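# Screw a plastic funnel onto a held glass vial

## Task

Turn the plastic funnel onto the neck of the glass vial, which sits in a holder, until it is fully seated and snug. At the end the vial must stand upright with the funnel attached. The task fails if the glass breaks, which can happen from a strong squeeze, a hard press, or a drop of more than a few centimetres.

## Robot and tools

ROBOT. Two UR-style arms, left_arm and right_arm, each ride a carriage on one floor track that runs along y at x = 0. left_rail always carries left_arm and is the +y carriage. right_rail carries right_arm. Each arm base sits at x = 0, y = its carriage's position_m, z = 0.04 m, facing +x. Each arm ends in a two-finger gripper with 140 mm of opening. Its fingers can fold when pushed near the palm or tip-first. Grip near the fingertip quarter of the pads for a predictable squeeze.

FRAMES. Reported positions use a table-fixed frame in metres. z = 0 is the table top and +z is up. +x points where the arms face and +y points to their left. The table edge is at x = 0.17. Each gripper has its own frame: the fingers point along its +z and close along its y. end_effector_position is the point midway between the closed pads. Wrist force and torque are given in this gripper frame.

execute_actions(actions, cameras). actions is a list, run in order. Each action may hold these keys:
- rows: up to 15 rows. Each row holds 18 numbers in [-1, 1] covering both arms, always all 18. Order: left dx, dy, dz, rx, ry, rz, left gripper position, force_limit, speed, then the same nine for the right arm.
- dx to rz are an offset, not a pose. They are measured from that arm's Hand target at the start of the action, along that Hand target's own axes. 1.0 means 0.6 m or 180 degrees. rx, ry, rz form one rotation vector; with fingers pointing down, rz turns the gripper about its finger axis.
- Every row in one action counts from the same start. A new action or call starts from the new Hand target, so repeating an offset moves the arm further. Sending 0 for all six numbers holds the current Hand target.
- Gripper numbers are absolute commands. position: +1 is fully open, about -0.8 is where the pads touch, and -1 closes until blocked. force_limit: -1 gives a gentle squeeze of about 14 N and +1 about 58 N. speed: -1 is about 30 mm/s and +1 about 250 mm/s; faster closes squeeze much harder. To leave a gripper unchanged, repeat its last three numbers, because 0 is itself a command.
- steps: 1 to 450 control steps of 1/30 s, at least one per row. The default is 15. After the last row, each arm keeps chasing that row's target.
- until: ends the action early on rail conditions, e.g. {"left_rail": {"position_status": ["!=", "moving"]}} or {"all": {"status": "ended"}}.
- left_rail / right_rail: position_m sets where the carriage should stand (left -0.8 to 1.5 m, right -1.5 to 0.8 m). speed_m_s ranges 0.01 to 1, and acceleration_factor ranges 0.1 to 1. {"stop": true} brakes the carriage. Keep the carriages at least 0.78 m apart.
An empty actions list just returns the full state and images. cameras picks cam_high, cam_low, cam_close, cam_left_wrist, cam_right_wrist; [] means none.

move(target, speed, blend, stop_force, zero, blocking, cameras). This tool gives a planned straight-line motion. target is one 18-number row, or up to 15 such rows. It uses the same layout and scale as rows, and every row is an offset from the Hand targets at the start. speed is in m/s, from 0.002 to 0.5 (default 0.25); rotation is capped at twice that in rad/s. blend, in metres, rounds the corners between list targets. stop_force, 4 to 80 N, ends an arm's path when it is pushed back that hard. It is unreliable while the gripper rotates, and it cannot be combined with blocking=false. zero controls whether the force baseline is reset. The result adds a move: line with the ending: done, off_target, moving, held or fault. limits=paced means the command was clipped, and limits=held means steps were withheld. Until a move has ended, send no rows; use wait or stop first.

Other tools. wait(seconds 0 to 10) lets time run. stop brakes a running move. zoom_image(camera, region [x0, y0, x1, y1]) enlarges part of the latest image, at most 504 by 504 px. zero_wrist_force(arm) rebaselines a force sensor. read_manual gives licence texts. finished_scene(scene) ends the scene for good.

RESULT LINES. Hand target is where the next offsets count from. Tool commands are the current gripper commands. object_status codes: 0 moving, 1 blocked while opening, 2 blocked while closing (a grip), 3 reached the target or pads met. position_measured is in counts: 3 is open, about 139 is 60 mm, 200 is 20 mm, and 230 is pads touching. Joint positions list the rail in metres, then shoulder pan, shoulder lift, elbow, wrist 1, wrist 2 and wrist 3 in radians. The result also shows joint torques, Wrist force/torque plus a peak line, and Motor temperatures. MOTOR HOT warns of an over-temperature stop at 85 °C. Rail position_status can read moving, done, contact_stop, time_out, stopped, stopped_with_arm, stopped_for_other_arm or stopped_for_other_carriage. position_answer can read taken or not_taken.

MOTION LIMITS. Each control step, the commanded pose is clipped to within 150 mm and 16 degrees of the measured pose. Long or sudden offsets therefore lag. Ramp offsets up gradually across rows: 0.01 per row is 0.18 m/s. A carriage drive carries its arm's targets along with it, so let a drive finish before aiming at a scene point.

CAUTIONS. Glass breaks under a hard squeeze or press, or from a fall of a few cm. Grip the vial or funnel with a low force_limit and a slow speed, and press downward gently. A force fault comes at about 150 N outside force. A torque fault comes when contact torque reaches a joint limit: 300 N m shoulder, 136 N m elbow, 49.1 N m each wrist joint. Either fault halts that arm for 10 s. Turning a stiff thread strains the wrist, so turn in modest steps and regrip rather than forcing it. Do not let the arms or carriages collide, and do not drop or release parts while they move. Never push anything off the table. Before ending, the vial must stand upright with the funnel snug, and stay that way without the robot holding it.

Each tool is called after "Emit:" as name(argument=value, ...) on one line, values as JSON.

## Session

Emit:
execute_actions(actions=[])

Scene clock: 0.00 s.
left_arm: end_effector_position=(+0.3563, +0.4786, +0.5790) position_measured=3 object_status=3 end_effector_quat_wxyz=(+0.000, +0.000, +1.000, +0.000) | right_arm: end_effector_position=(+0.3563, -0.3214, +0.5790) position_measured=3 object_status=3 end_effector_quat_wxyz=(+0.000, +0.000, +1.000, +0.000)
Joint positions: left_arm=[0.4 -0.28 -2.157 1.821 -1.235 -1.571 -0.281] | right_arm=[-0.4 -0.28 -2.157 1.821 -1.235 -1.571 -0.281]
Joint velocities: within noise
Joint torques (N m): no reading
Motor temperatures (°C): left_arm=[32 34 36 36 38 37] | right_arm=[33 30 35 39 36 39]
Wrist force (N): no reading
Wrist torque (N m): no reading
Wrist force, peak (N): no reading
Hand target: left_arm +0.3563, +0.4786, +0.5790; +0.000, +0.000, +1.000, +0.000 | right_arm +0.3563, -0.3214, +0.5790; +0.000, +0.000, +1.000, +0.000
Tool commands: left_gripper/position=+1.0 left_gripper/force_limit=+1.0 left_gripper/speed=+1.0 right_gripper/position=+1.0 right_gripper/force_limit=+1.0 right_gripper/speed=+1.0
left_rail: position_m=0.400 position_status=done
right_rail: position_m=-0.400 position_status=done

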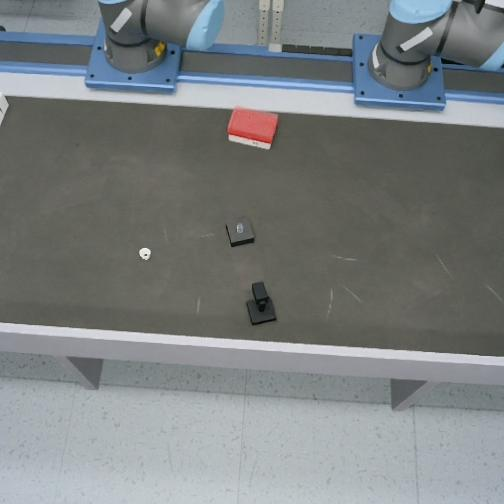

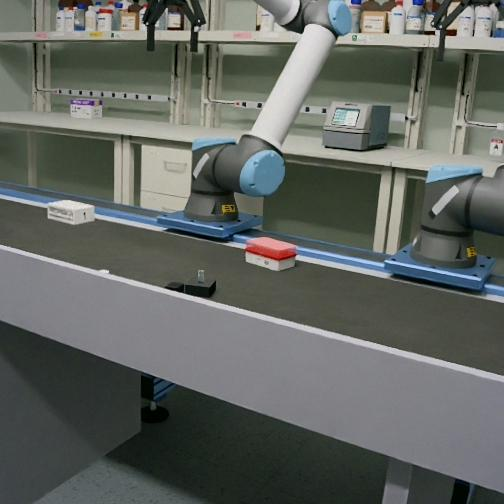

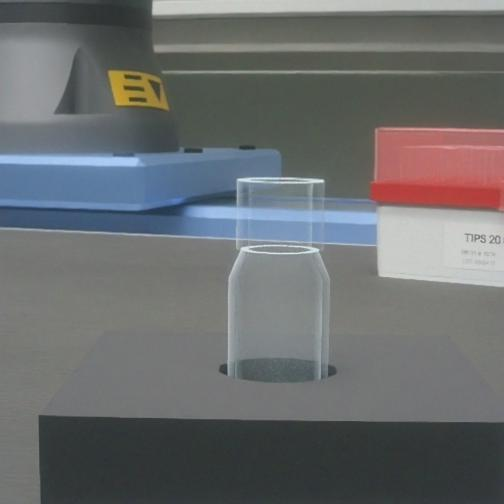

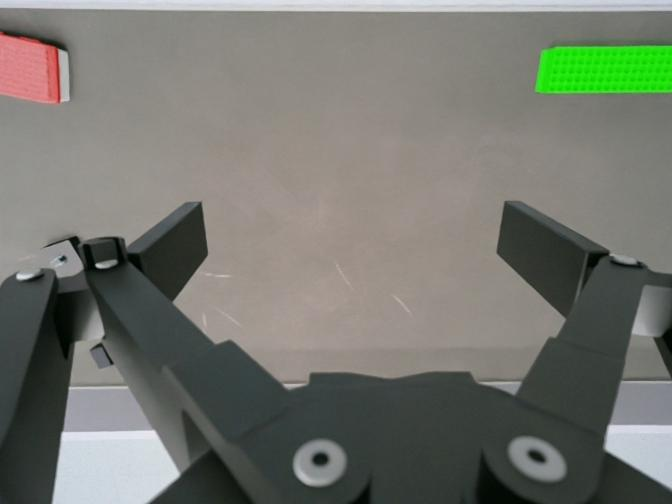

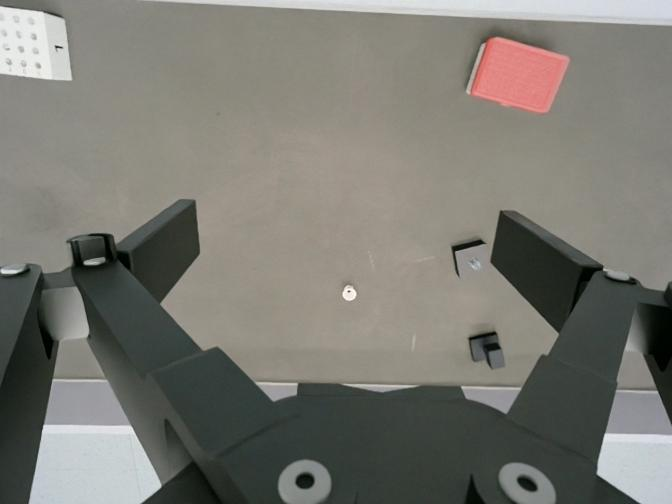

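Emit:
zoom_image(camera="cam_high", region=[110, 200, 290, 340])

Emit:
zoom_image(camera="cam_right_wrist", region=[320, 220, 520, 370])

Emit:
zoom_image(camera="cam_low", region=[80, 240, 240, 310])

Scaled by 2.800 from the camera's 504x504 image, which has a finer 720x720 frame.

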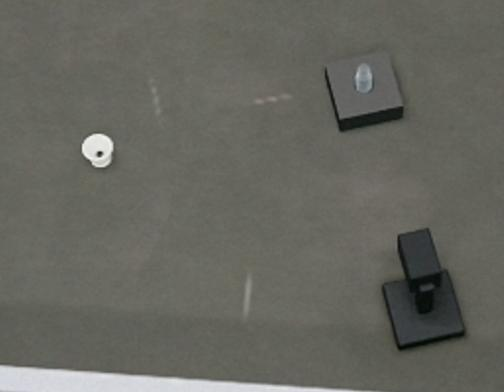

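Scaled by 2.520 from the camera's 672x504 image, which has a finer 960x720 frame.

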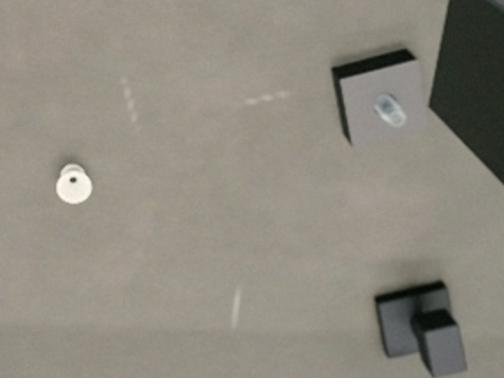

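Scaled by 3.150 from the camera's 504x504 image, which has a finer 720x720 frame.

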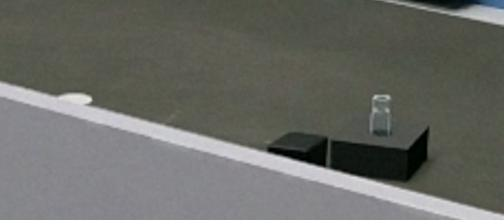

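Emit:
move(target=[0,0,0,0,0,0,1,1,1,-0.39,-0.031,0.465,0,0,0,1,1,1], speed=0.3)

Scene clock: 5.10 s.
left_arm: end_effector_position=(+0.3563, +0.4786, +0.5790) position_measured=3 object_status=3 end_effector_quat_wxyz=(+0.000, +0.000, +1.000, +0.000) | right_arm: end_effector_position=(+0.5903, -0.3400, +0.3001) position_measured=3 object_status=3 end_effector_quat_wxyz=(+0.000, +0.000, +1.000, +0.000)
Joint positions: left_arm=[0.4 -0.28 -2.157 1.821 -1.235 -1.571 -0.28] | right_arm=[-0.4 -0.197 -1.724 2.054 -1.902 -1.571 -0.197]
Joint torques (N m): left_arm=[0.19 3.88 -43.21 -4.25 -0.25 -0.81] | right_arm=[7.75 -28.22 -52.34 -7.65 -3.15 3.13]
Wrist force (N): left_arm=[0.2 -0.5 -0.1] | right_arm=[-0.2 -0.2 0.5]
Wrist torque (N m): left_arm=[-0.10 -0.04 0.00] | right_arm=[-0.10 0.05 0.01]
Wrist force, peak (N): left_arm=[0.6 -0.6 0.1] | right_arm=[2.2 -0.3 -2.4]
Hand target: left_arm +0.3563, +0.4786, +0.5790; +0.000, +0.000, +1.000, +0.000 | right_arm +0.5904, -0.3400, +0.3000; +0.000, +0.000, +1.000, +0.000
Off the commanded pose: left_arm 0.000 m, 0 deg | right_arm 0.000 m, 0 deg.
left_rail: position_m=0.400 position_status=done
right_rail: position_m=-0.400 position_status=done
move: done

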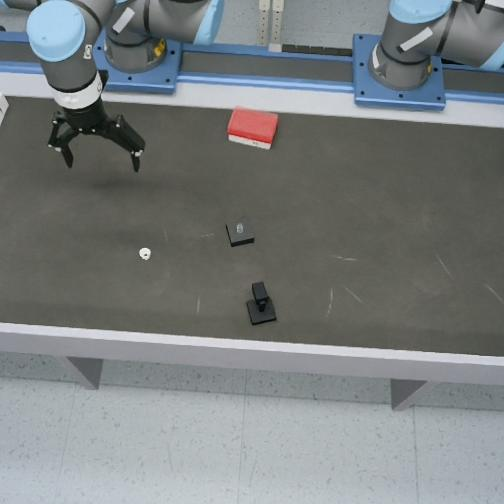

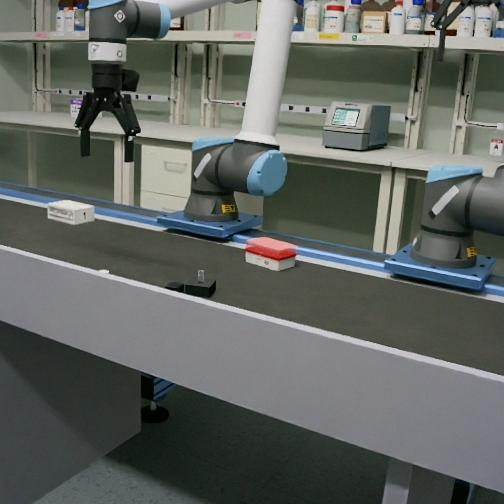

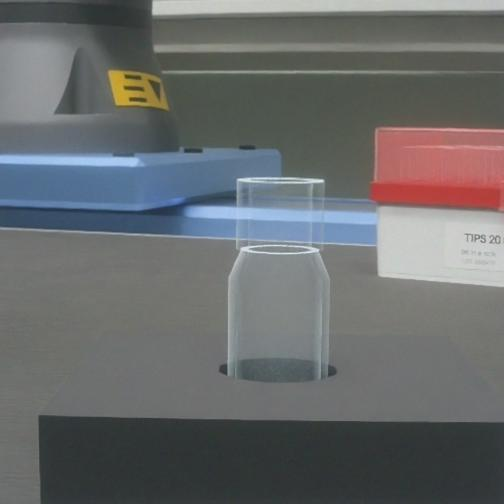

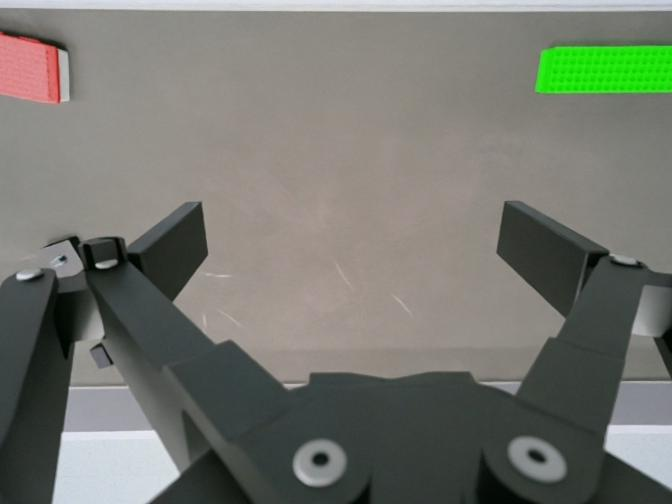

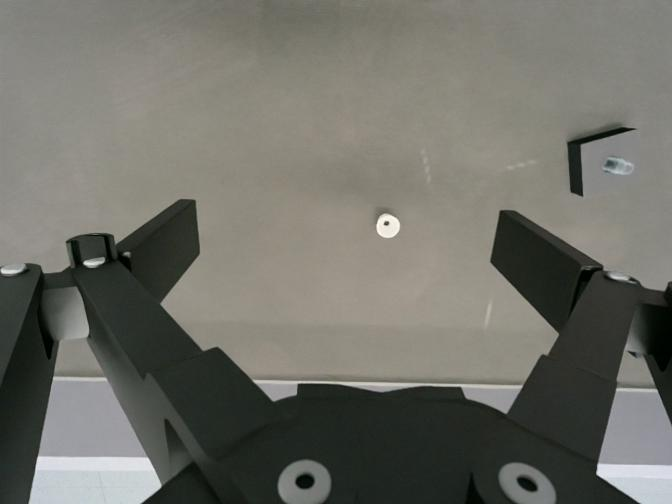

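Emit:
move(target=[0,0,0,0,0,0,1,1,1,-0.141,0.113,0.233,0,0,0,1,1,1], speed=0.2, cameras=["cam_right_wrist","cam_low"])

Emit:
zoom_image(camera="cam_right_wrist", region=[250, 130, 450, 280])

Emit:
zoom_image(camera="cam_low", region=[60, 150, 260, 300])

Scene clock: 9.30 s.
left_arm: end_effector_position=(+0.3563, +0.4786, +0.5790) position_measured=3 object_status=3 end_effector_quat_wxyz=(+0.000, +0.000, +1.000, +0.000) | right_arm: end_effector_position=(+0.6749, -0.2723, +0.1603) position_measured=3 object_status=3 end_effector_quat_wxyz=(+0.000, +0.000, +1.000, +0.000)
Joint positions: left_arm=[0.4 -0.28 -2.157 1.821 -1.235 -1.571 -0.281] | right_arm=[-0.4 -0.069 -1.446 2.057 -2.182 -1.571 -0.069]
Joint torques (N m): left_arm=[2.7 5.97 -40.31 -3.7 -0.22 -0.78] | right_arm=[8.63 -48.1 -45.78 -8.4 -3.21 2.89]
Wrist force (N): left_arm=[0.0 -0.4 0.3] | right_arm=[0.3 -0.4 0.8]
Wrist torque (N m): left_arm=[-0.07 -0.01 0.00] | right_arm=[-0.12 -0.07 0.02]
Wrist force, peak (N): left_arm=[0.8 0.4 0.4] | right_arm=[1.4 -1.5 -1.6]
Hand target: left_arm +0.3563, +0.4786, +0.5790; +0.000, +0.000, +1.000, +0.000 | right_arm +0.6750, -0.2722, +0.1602; +0.000, +0.000, +1.000, +0.000
Off the commanded pose: left_arm 0.000 m, 0 deg | right_arm 0.000 m, 0 deg.
left_rail: position_m=0.400 position_status=done
right_rail: position_m=-0.400 position_status=done
move: done
Images, in order: cam_low, cam_right_wrist.

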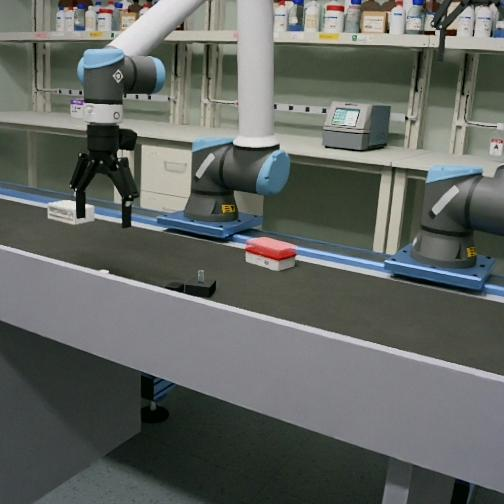

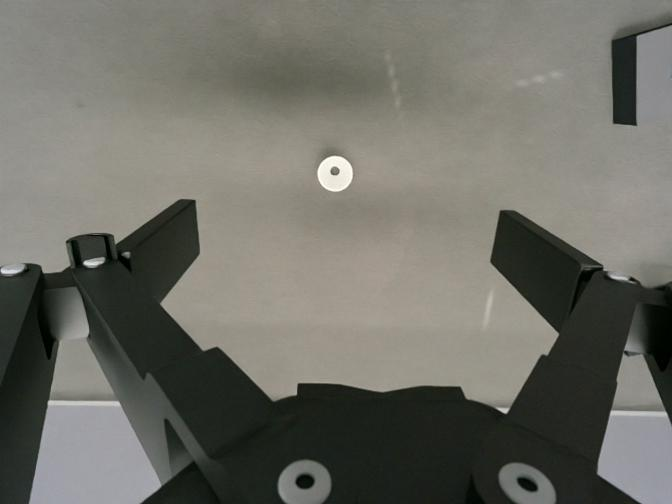

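Scaled by 2.520 from the camera's 672x504 image, which has a finer 960x720 frame.

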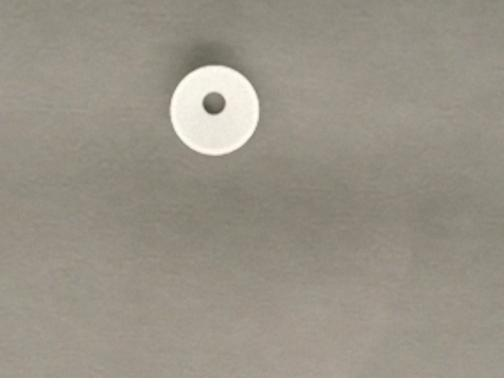

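Scaled by 2.520 from the camera's 504x504 image, which has a finer 720x720 frame.

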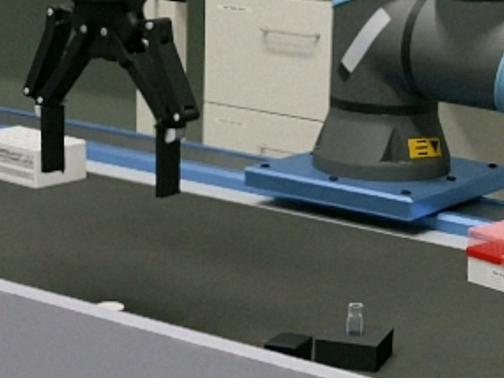

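Emit:
move(target=[0,0,0,0,0,0,1,1,1,0.001,-0.002,0.12,0,0,0,0,1,0], speed=0.15, cameras=["cam_right_wrist","cam_low","cam_high"])

Emit:
zoom_image(camera="cam_right_wrist", region=[250, 130, 450, 280])

Emit:
zoom_image(camera="cam_low", region=[70, 220, 150, 280])

Emit:
zoom_image(camera="cam_high", region=[120, 230, 170, 270])

Scene clock: 11.63 s.
left_arm: end_effector_position=(+0.3563, +0.4786, +0.5790) position_measured=3 object_status=3 end_effector_quat_wxyz=(+0.000, +0.000, +1.000, +0.000) | right_arm: end_effector_position=(+0.6744, -0.2735, +0.0883) position_measured=129 object_status=3 end_effector_quat_wxyz=(+0.000, +0.000, +1.000, +0.000)
Joint positions: left_arm=[0.4 -0.28 -2.157 1.821 -1.235 -1.571 -0.28] | right_arm=[-0.4 -0.071 -1.362 2.116 -2.325 -1.571 -0.071]
Joint torques (N m): left_arm=[-1.25 7.16 -39.74 -3.6 -0.46 -0.44] | right_arm=[-13.52 -48.55 -29.24 -8.41 -1.93 -3.22]
Wrist force (N): left_arm=[0.3 -0.4 0.3] | right_arm=[0.0 -0.3 0.5]
Wrist torque (N m): left_arm=[-0.08 -0.07 0.00] | right_arm=[-0.10 0.00 0.00]
Wrist force, peak (N): left_arm=[0.1 -0.1 0.7] | right_arm=[-0.2 -0.6 2.2]
Hand target: left_arm +0.3563, +0.4786, +0.5790; +0.000, +0.000, +1.000, +0.000 | right_arm +0.6744, -0.2734, +0.0882; +0.000, +0.000, +1.000, +0.000
Off the commanded pose: left_arm 0.000 m, 0 deg | right_arm 0.000 m, 0 deg.
left_rail: position_m=0.400 position_status=done
right_rail: position_m=-0.400 position_status=done
move: done
Images, in order: cam_high, cam_low, cam_right_wrist.

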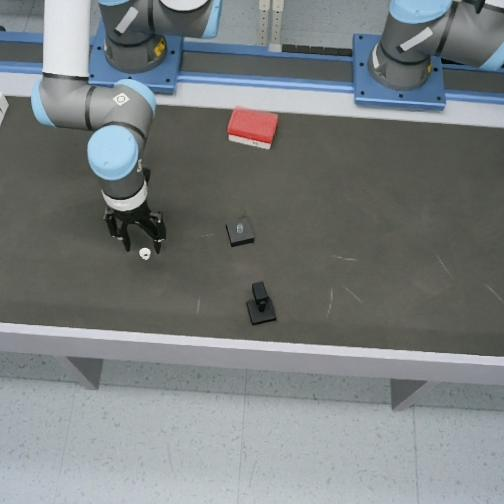

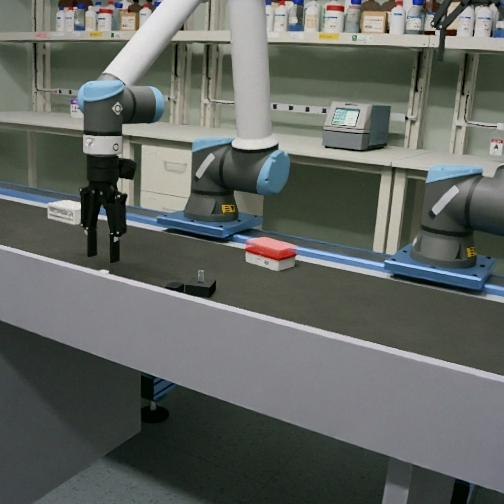

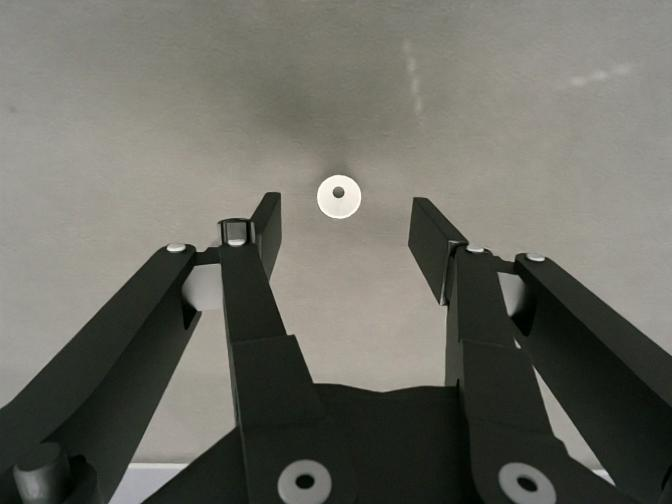

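Scaled by 2.520 from the camera's 672x504 image, which has a finer 960x720 frame.

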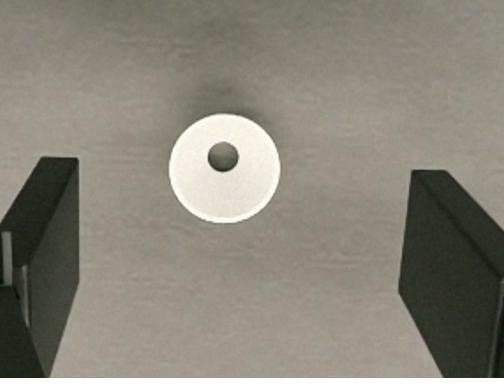

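Scaled by 6.300 from the camera's 504x504 image, which has a finer 720x720 frame.

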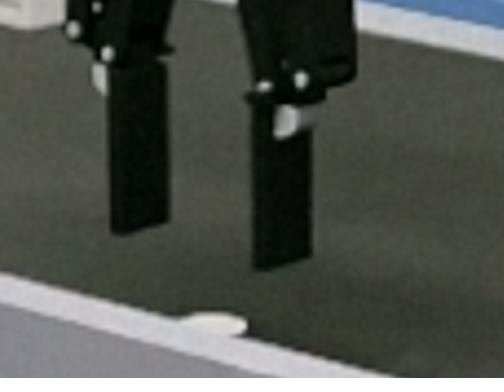

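Scaled by 10.080 from the camera's 504x504 image, which has a finer 720x720 frame.

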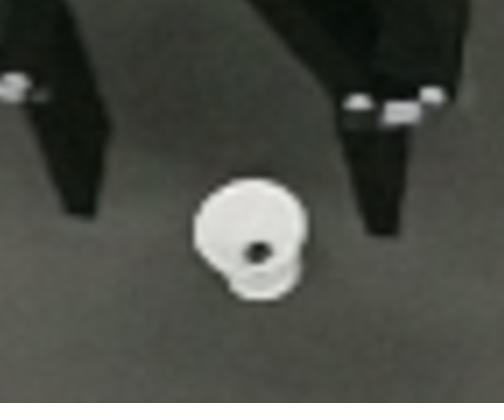

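Emit:
move(target=[0,0,0,0,0,0,1,1,1,0.001,-0.002,0.0703,0,0,0,0,1,0], speed=0.1, cameras=["cam_right_wrist"])

Emit:
zoom_image(camera="cam_right_wrist", region=[250, 130, 450, 280])

Emit:
execute_actions(actions=[{"rows":[[0,0,0,0,0,0,1,1,1,0,0,0,0,0,0,-1,-1,-1]],"steps":75}])

Emit:
zoom_image(camera="cam_right_wrist", region=[250, 130, 450, 280])

Emit:
zoom_image(camera="cam_low", region=[70, 220, 150, 280])

Scene clock: 14.87 s.
left_arm: end_effector_position=(+0.3563, +0.4786, +0.5790) position_measured=3 object_status=3 end_effector_quat_wxyz=(+0.000, +0.000, +1.000, +0.000) | right_arm: end_effector_position=(+0.6738, -0.2746, +0.0461) position_measured=129 object_status=3 end_effector_quat_wxyz=(+0.000, +0.000, +1.000, +0.000)
Joint positions: left_arm=[0.4 -0.28 -2.157 1.821 -1.235 -1.571 -0.281] | right_arm=[-0.4 -0.073 -1.305 2.144 -2.41 -1.571 -0.073]
Joint torques (N m): left_arm=[1.31 4 -37.2 -3.75 -0.2 -0.82] | right_arm=[-13.62 -48.47 -26.65 -7.87 1.39 -3.18]
Wrist force (N): left_arm=[0.1 0.0 0.1] | right_arm=[0.3 -0.3 0.3]
Wrist torque (N m): left_arm=[0.00 -0.03 -0.01] | right_arm=[-0.10 -0.06 0.02]
Wrist force, peak (N): left_arm=[0.2 -0.2 0.7] | right_arm=[-0.3 0.1 -1.5]
Hand target: left_arm +0.3563, +0.4786, +0.5790; +0.000, +0.000, +1.000, +0.000 | right_arm +0.6738, -0.2746, +0.0460; +0.000, +0.000, +1.000, +0.000
Off the commanded pose: left_arm 0.000 m, 0 deg | right_arm 0.000 m, 0 deg.
left_rail: position_m=0.400 position_status=done
right_rail: position_m=-0.400 position_status=done
move: done
Images, in order: cam_right_wrist.

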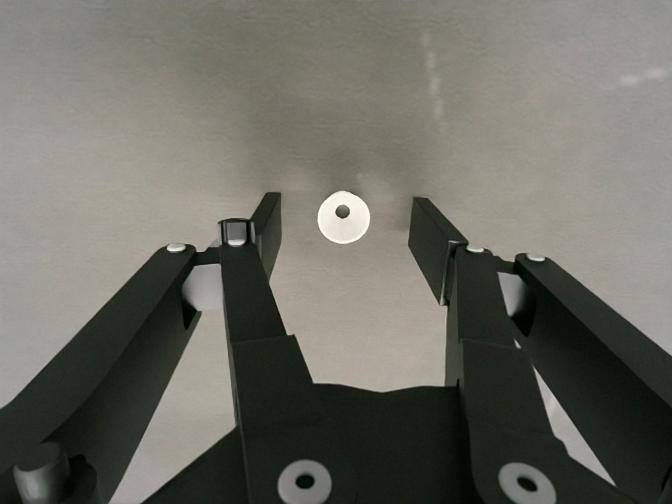

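Scaled by 2.520 from the camera's 672x504 image, which has a finer 960x720 frame.

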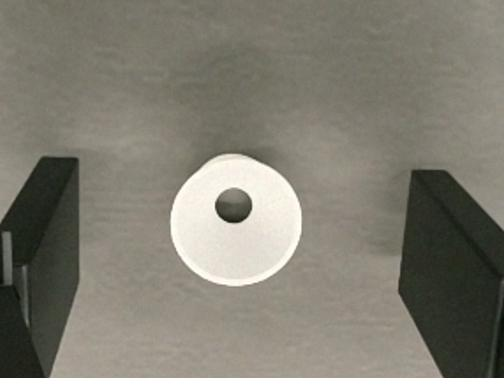

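Scene clock: 17.57 s.
left_arm: end_effector_position=(+0.3563, +0.4786, +0.5790) position_measured=3 object_status=3 end_effector_quat_wxyz=(+0.000, +0.000, +1.000, +0.000) | right_arm: end_effector_position=(+0.6738, -0.2746, +0.0460) position_measured=194 object_status=2 end_effector_quat_wxyz=(+0.000, +0.000, +1.000, +0.000)
Joint positions: left_arm=[0.4 -0.28 -2.157 1.821 -1.235 -1.571 -0.281] | right_arm=[-0.4 -0.073 -1.305 2.144 -2.41 -1.571 -0.073]
Joint torques (N m): left_arm=[0.11 7.7 -38.07 -3.32 -0.38 -0.48] | right_arm=[-12.37 -51.1 -30.15 -5.74 1.83 -3.09]
Wrist force (N): left_arm=[0.3 -0.6 0.1] | right_arm=[0.6 -0.4 -2.3]
Wrist torque (N m): left_arm=[-0.13 -0.06 -0.01] | right_arm=[-0.12 -0.11 0.02]
Wrist force, peak (N): left_arm=[0.8 -0.3 0.3] | right_arm=[0.3 0.0 -2.6]
Hand target: left_arm +0.3563, +0.4786, +0.5790; +0.000, +0.000, +1.000, +0.000 | right_arm +0.6738, -0.2746, +0.0460; +0.000, +0.000, +1.000, +0.000
Off the commanded pose: left_arm 0.000 m, 0 deg | right_arm 0.000 m, 0 deg.
left_rail: position_m=0.400 position_status=done
right_rail: position_m=-0.400 position_status=done

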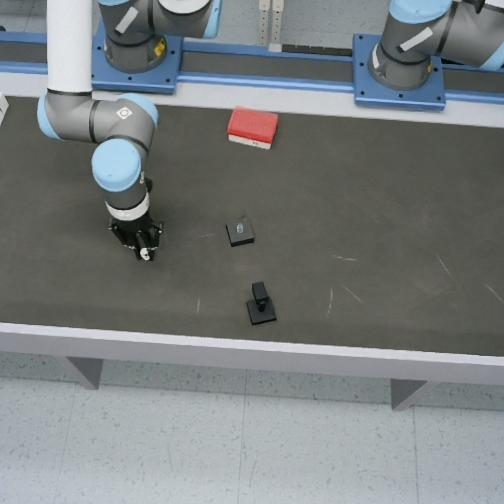

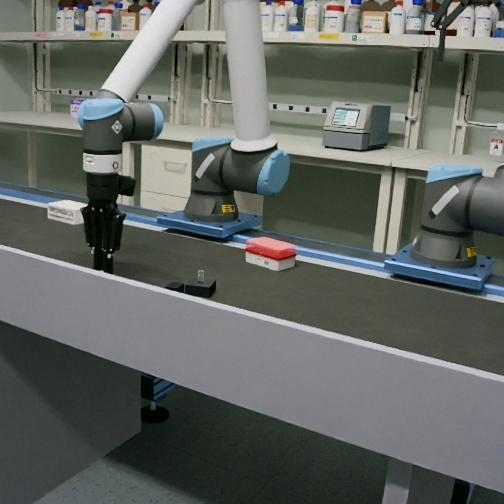

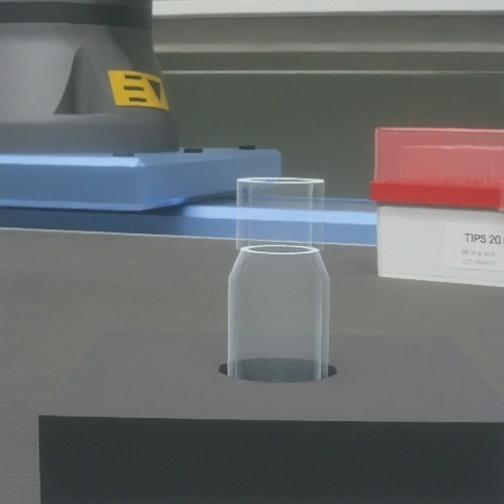

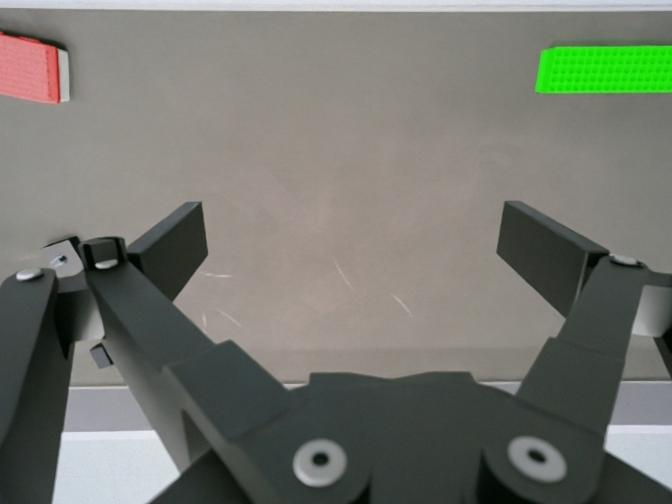

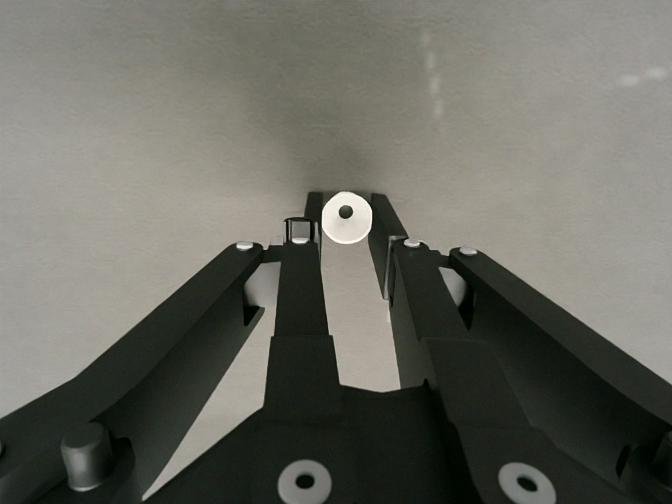

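Scaled by 2.520 from the camera's 672x504 image, which has a finer 960x720 frame.

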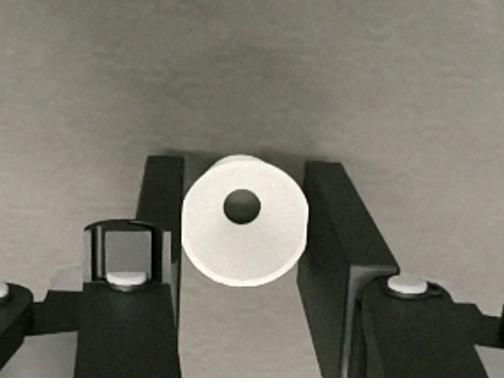

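Scaled by 6.300 from the camera's 504x504 image, which has a finer 720x720 frame.

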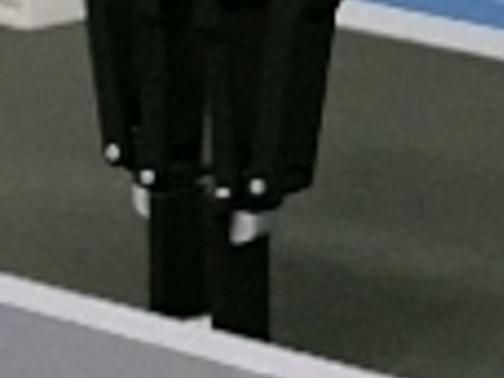

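Emit:
move(target=[[0,0,0,0,0,0,1,1,1,0,0,-0.08,0,0,0,-1,-1,-1],[0,0,0,0,0,0,1,1,1,0.116,0.386,-0.257,0,0,0,-1,-1,-1]], speed=[0.05,0.15], blend=0.03)

Emit:
zoom_image(camera="cam_right_wrist", region=[250, 100, 450, 250])

Emit:
zoom_image(camera="cam_low", region=[130, 200, 250, 300])

Scene clock: 22.40 s.
left_arm: end_effector_position=(+0.3563, +0.4786, +0.5790) position_measured=3 object_status=3 end_effector_quat_wxyz=(+0.000, +0.000, +1.000, +0.000) | right_arm: end_effector_position=(+0.6042, -0.0431, +0.2003) position_measured=194 object_status=2 end_effector_quat_wxyz=(+0.000, +0.000, +1.000, +0.000)
Joint positions: left_arm=[0.4 -0.28 -2.157 1.821 -1.235 -1.571 -0.281] | right_arm=[-0.4 0.283 -1.462 1.992 -2.101 -1.571 0.283]
Joint torques (N m): left_arm=[-1.36 10.71 -38.32 -3.21 -0.13 -0.85] | right_arm=[7.51 -46.48 -47.43 -1.86 -2.95 3.35]
Wrist force (N): left_arm=[-0.1 0.0 0.2] | right_arm=[0.0 -0.3 0.3]
Wrist torque (N m): left_arm=[0.00 0.03 -0.01] | right_arm=[-0.09 0.01 0.02]
Wrist force, peak (N): left_arm=[0.0 -0.6 0.8] | right_arm=[0.9 -0.2 -2.7]
Hand target: left_arm +0.3563, +0.4786, +0.5790; +0.000, +0.000, +1.000, +0.000 | right_arm +0.6042, -0.0430, +0.2002; +0.000, +0.000, +1.000, +0.000
Off the commanded pose: left_arm 0.000 m, 0 deg | right_arm 0.000 m, 0 deg.
left_rail: position_m=0.400 position_status=done
right_rail: position_m=-0.400 position_status=done
move: done; blend cut to 0.024 m at target 1

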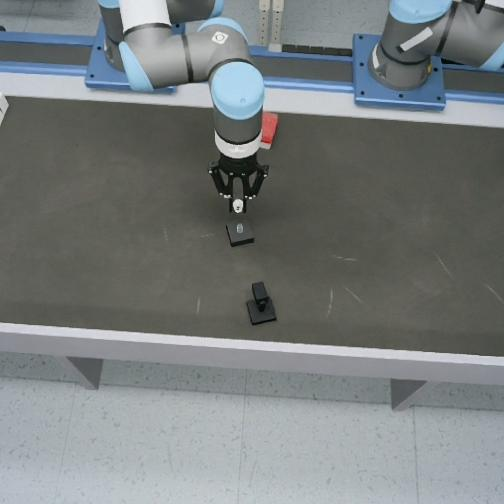

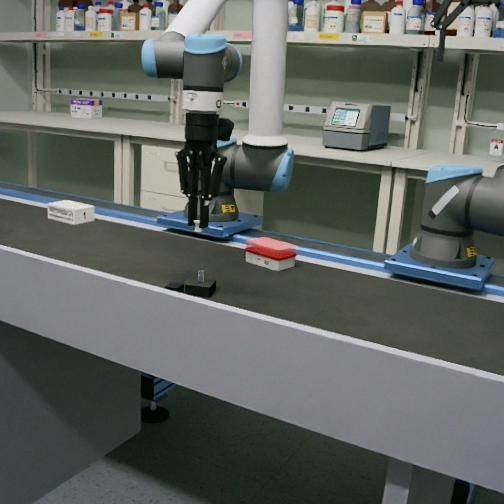

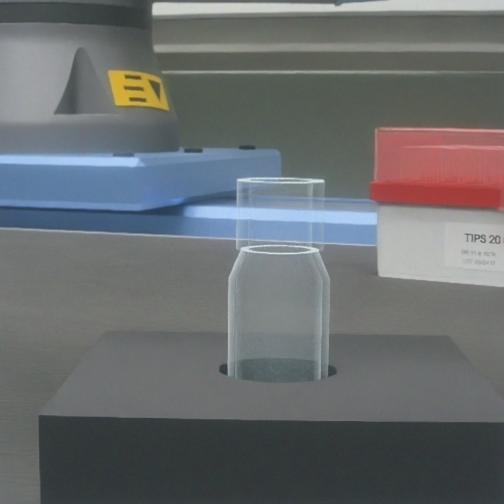

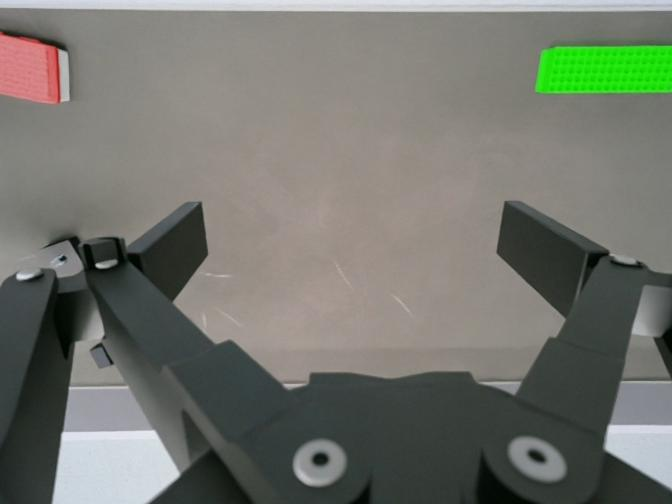

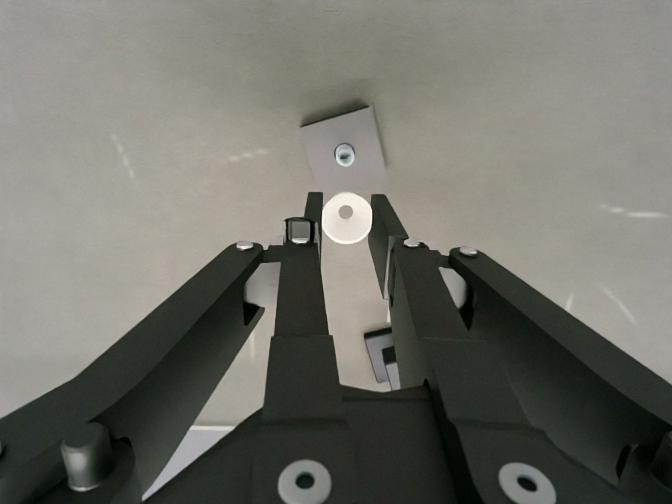

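Scaled by 2.520 from the camera's 672x504 image, which has a finer 960x720 frame.

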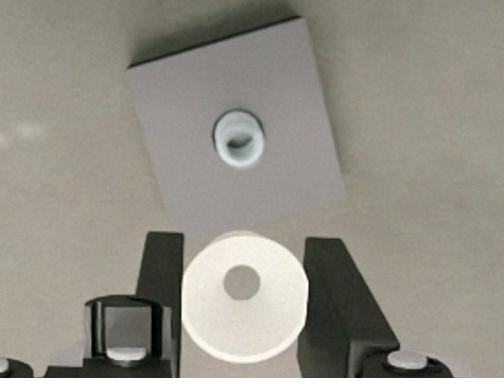

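Scaled by 4.200 from the camera's 504x504 image, which has a finer 720x720 frame.

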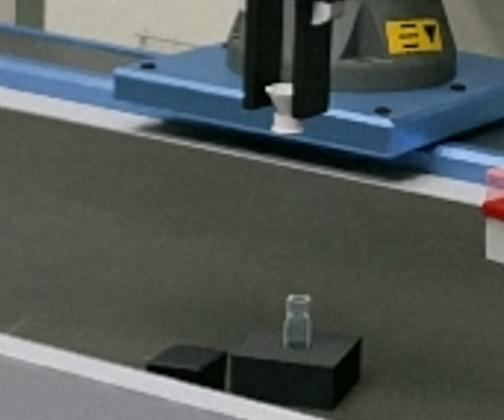

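Emit:
move(target=[0,0,0,0,0,0,1,1,1,0.0217,0.0068,0.125,0,0,0,-1,-1,-1], speed=0.1, cameras=["cam_right_wrist","cam_close","cam_low"])

Emit:
zoom_image(camera="cam_right_wrist", region=[250, 100, 450, 250])

Emit:
zoom_image(camera="cam_low", region=[160, 230, 240, 300])

Scene clock: 26.37 s.
left_arm: end_effector_position=(+0.3563, +0.4786, +0.5790) position_measured=3 object_status=3 end_effector_quat_wxyz=(+0.000, +0.000, +1.000, +0.000) | right_arm: end_effector_position=(+0.5912, -0.0390, +0.1253) position_measured=194 object_status=2 end_effector_quat_wxyz=(+0.000, +0.000, +1.000, +0.000)
Joint positions: left_arm=[0.4 -0.28 -2.157 1.821 -1.235 -1.571 -0.281] | right_arm=[-0.4 0.294 -1.398 2.076 -2.249 -1.571 0.294]
Joint torques (N m): left_arm=[0.18 11.56 -38.38 -3.68 -0.47 -0.65] | right_arm=[7.94 -48.47 -31.41 -7.77 -2.3 3.09]
Wrist force (N): left_arm=[0.0 0.0 0.0] | right_arm=[0.1 0.2 0.5]
Wrist torque (N m): left_arm=[0.00 0.00 0.00] | right_arm=[0.01 -0.01 0.02]
Wrist force, peak (N): left_arm=[0.3 -0.1 0.8] | right_arm=[0.1 -0.2 1.6]
Hand target: left_arm +0.3563, +0.4786, +0.5790; +0.000, +0.000, +1.000, +0.000 | right_arm +0.5912, -0.0390, +0.1252; +0.000, +0.000, +1.000, +0.000
Off the commanded pose: left_arm 0.000 m, 0 deg | right_arm 0.000 m, 0 deg.
left_rail: position_m=0.400 position_status=done
right_rail: position_m=-0.400 position_status=done
move: done
Images, in order: cam_low, cam_close, cam_right_wrist.

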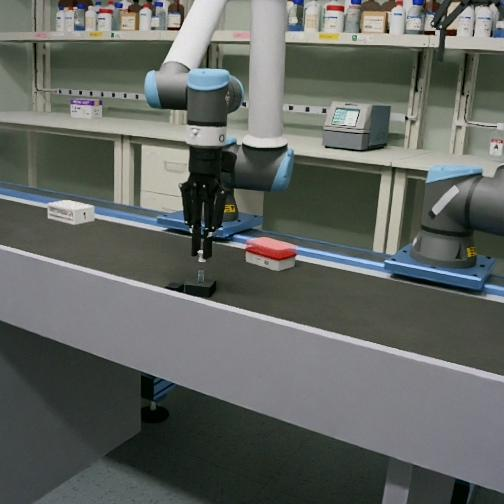

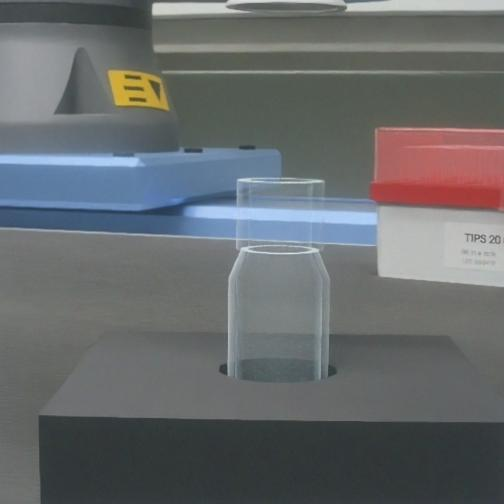

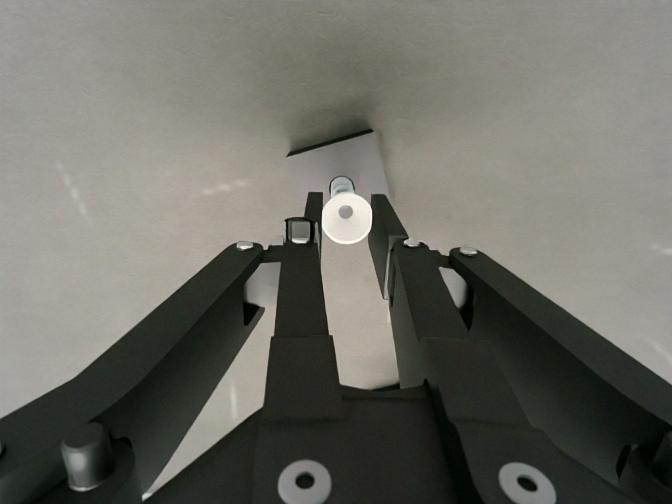

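Scaled by 2.520 from the camera's 672x504 image, which has a finer 960x720 frame.

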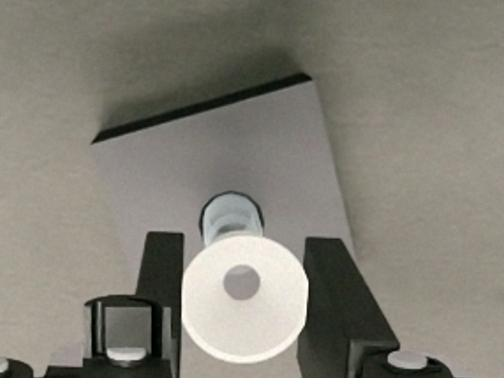

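Scaled by 6.300 from the camera's 504x504 image, which has a finer 720x720 frame.

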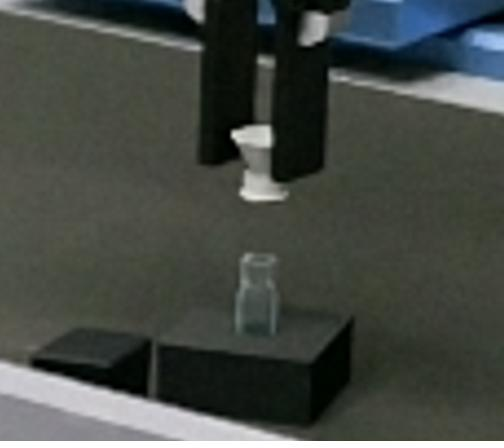

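Emit:
move(target=[0,0,0,0,0,0,1,1,1,0,0,-0.1,0,0,-0.5,-1,-1,-1], speed=0.4, cameras=["cam_right_wrist"])

Emit:
zoom_image(camera="cam_right_wrist", region=[250, 100, 450, 250])

Emit:
move(target=[[0,0,0,0,0,0,1,1,1,0,0,0,0,0,-0.5,-1,-1,-1],[0,0,0,0,0,0,1,1,1,0,0,0,0,0,-1,-1,-1,-1]], speed=0.45, blend=0.03, cameras=["cam_right_wrist"])

Emit:
zoom_image(camera="cam_right_wrist", region=[250, 100, 450, 250])

Scene clock: 31.70 s.
left_arm: end_effector_position=(+0.3563, +0.4786, +0.5790) position_measured=3 object_status=3 end_effector_quat_wxyz=(+0.000, +0.000, +1.000, +0.000) | right_arm: end_effector_position=(+0.5911, -0.0389, +0.1852) position_measured=194 object_status=2 end_effector_quat_wxyz=(+0.000, +0.707, -0.707, +0.000)
Joint positions: left_arm=[0.4 -0.28 -2.157 1.821 -1.235 -1.571 -0.28] | right_arm=[-0.4 0.294 -1.462 2.023 -2.132 -1.571 -1.277]
Joint torques (N m): left_arm=[-1.21 14.64 -37.38 -3.61 -0.84 -0.56] | right_arm=[-13.99 -73.15 -46.61 -1.85 3.55 -3.25]
Wrist force (N): left_arm=[0.1 -0.2 0.4] | right_arm=[0.1 -0.4 0.4]
Wrist torque (N m): left_arm=[-0.05 -0.03 0.00] | right_arm=[-0.12 -0.02 0.02]
Wrist force, peak (N): left_arm=[0.1 -0.2 0.8] | right_arm=[0.2 -0.7 0.9]
Hand target: left_arm +0.3563, +0.4786, +0.5790; +0.000, +0.000, +1.000, +0.000 | right_arm +0.5912, -0.0390, +0.1852; +0.000, +0.707, -0.707, +0.000
Off the commanded pose: left_arm 0.000 m, 0 deg | right_arm 0.000 m, 0 deg.
left_rail: position_m=0.400 position_status=done
right_rail: position_m=-0.400 position_status=done
move: done
Images, in order: cam_right_wrist.

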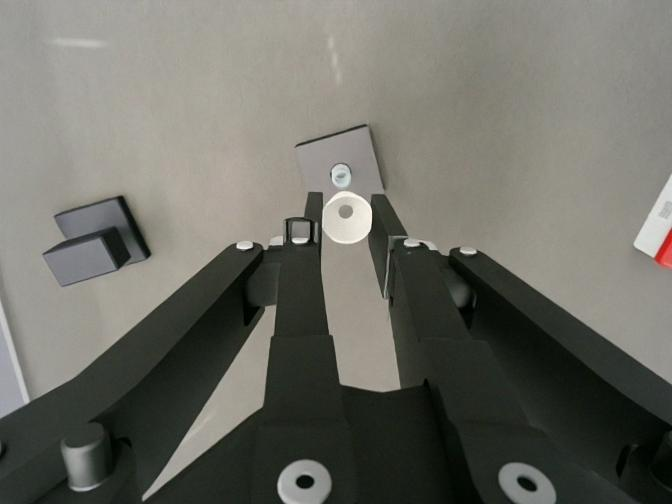

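Scaled by 2.520 from the camera's 672x504 image, which has a finer 960x720 frame.

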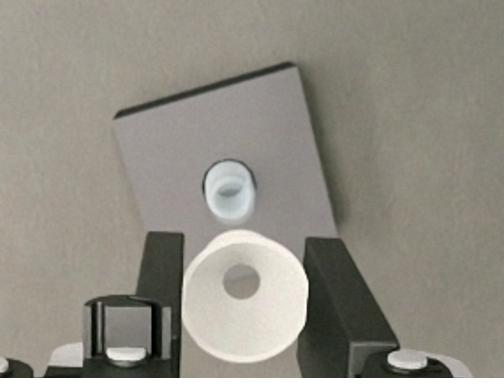

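Scene clock: 36.57 s.
left_arm: end_effector_position=(+0.3563, +0.4786, +0.5790) position_measured=3 object_status=3 end_effector_quat_wxyz=(+0.000, +0.000, +1.000, +0.000) | right_arm: end_effector_position=(+0.5911, -0.0390, +0.1852) position_measured=194 object_status=2 end_effector_quat_wxyz=(+0.000, +0.707, +0.707, +0.000)
Joint positions: left_arm=[0.4 -0.28 -2.157 1.821 -1.235 -1.571 -0.281] | right_arm=[-0.4 0.294 -1.462 2.023 -2.132 -1.571 -4.418]
Joint torques (N m): left_arm=[-0.78 16.17 -38.4 -3.43 -0.62 -0.5] | right_arm=[-14.03 -74.36 -34.4 -1.74 3.82 -3.17]
Wrist force (N): left_arm=[-0.1 0.0 0.4] | right_arm=[-0.3 -0.1 0.0]
Wrist torque (N m): left_arm=[0.01 0.02 0.00] | right_arm=[-0.03 0.05 0.03]
Wrist force, peak (N): left_arm=[0.2 -0.7 0.7] | right_arm=[0.5 -0.7 0.9]
Hand target: left_arm +0.3563, +0.4786, +0.5790; +0.000, +0.000, +1.000, +0.000 | right_arm +0.5912, -0.0390, +0.1852; +0.000, +0.707, +0.707, +0.000
Off the commanded pose: left_arm 0.000 m, 0 deg | right_arm 0.000 m, 0 deg.
left_rail: position_m=0.400 position_status=done
right_rail: position_m=-0.400 position_status=done
move: done; blend cut to 0 m at target 1
Images, in order: cam_right_wrist.

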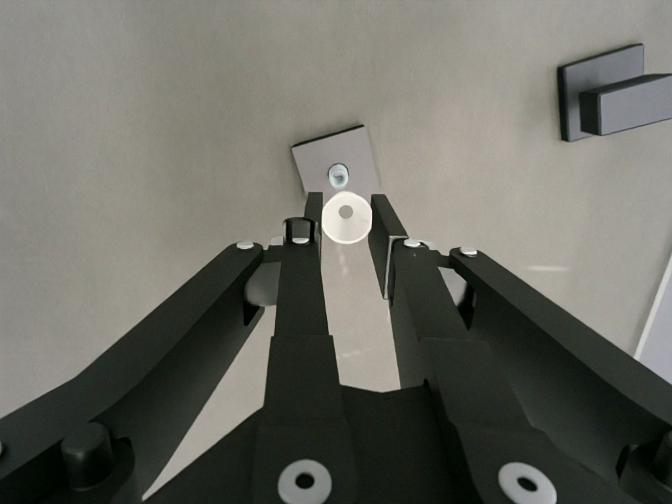

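Scaled by 2.520 from the camera's 672x504 image, which has a finer 960x720 frame.

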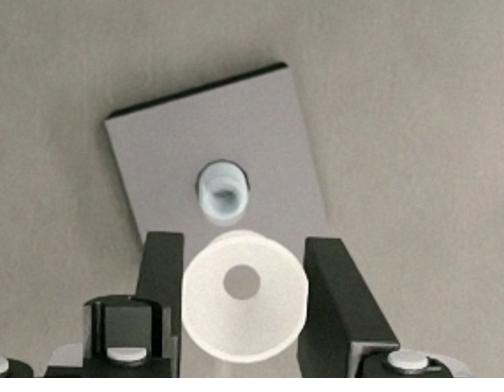

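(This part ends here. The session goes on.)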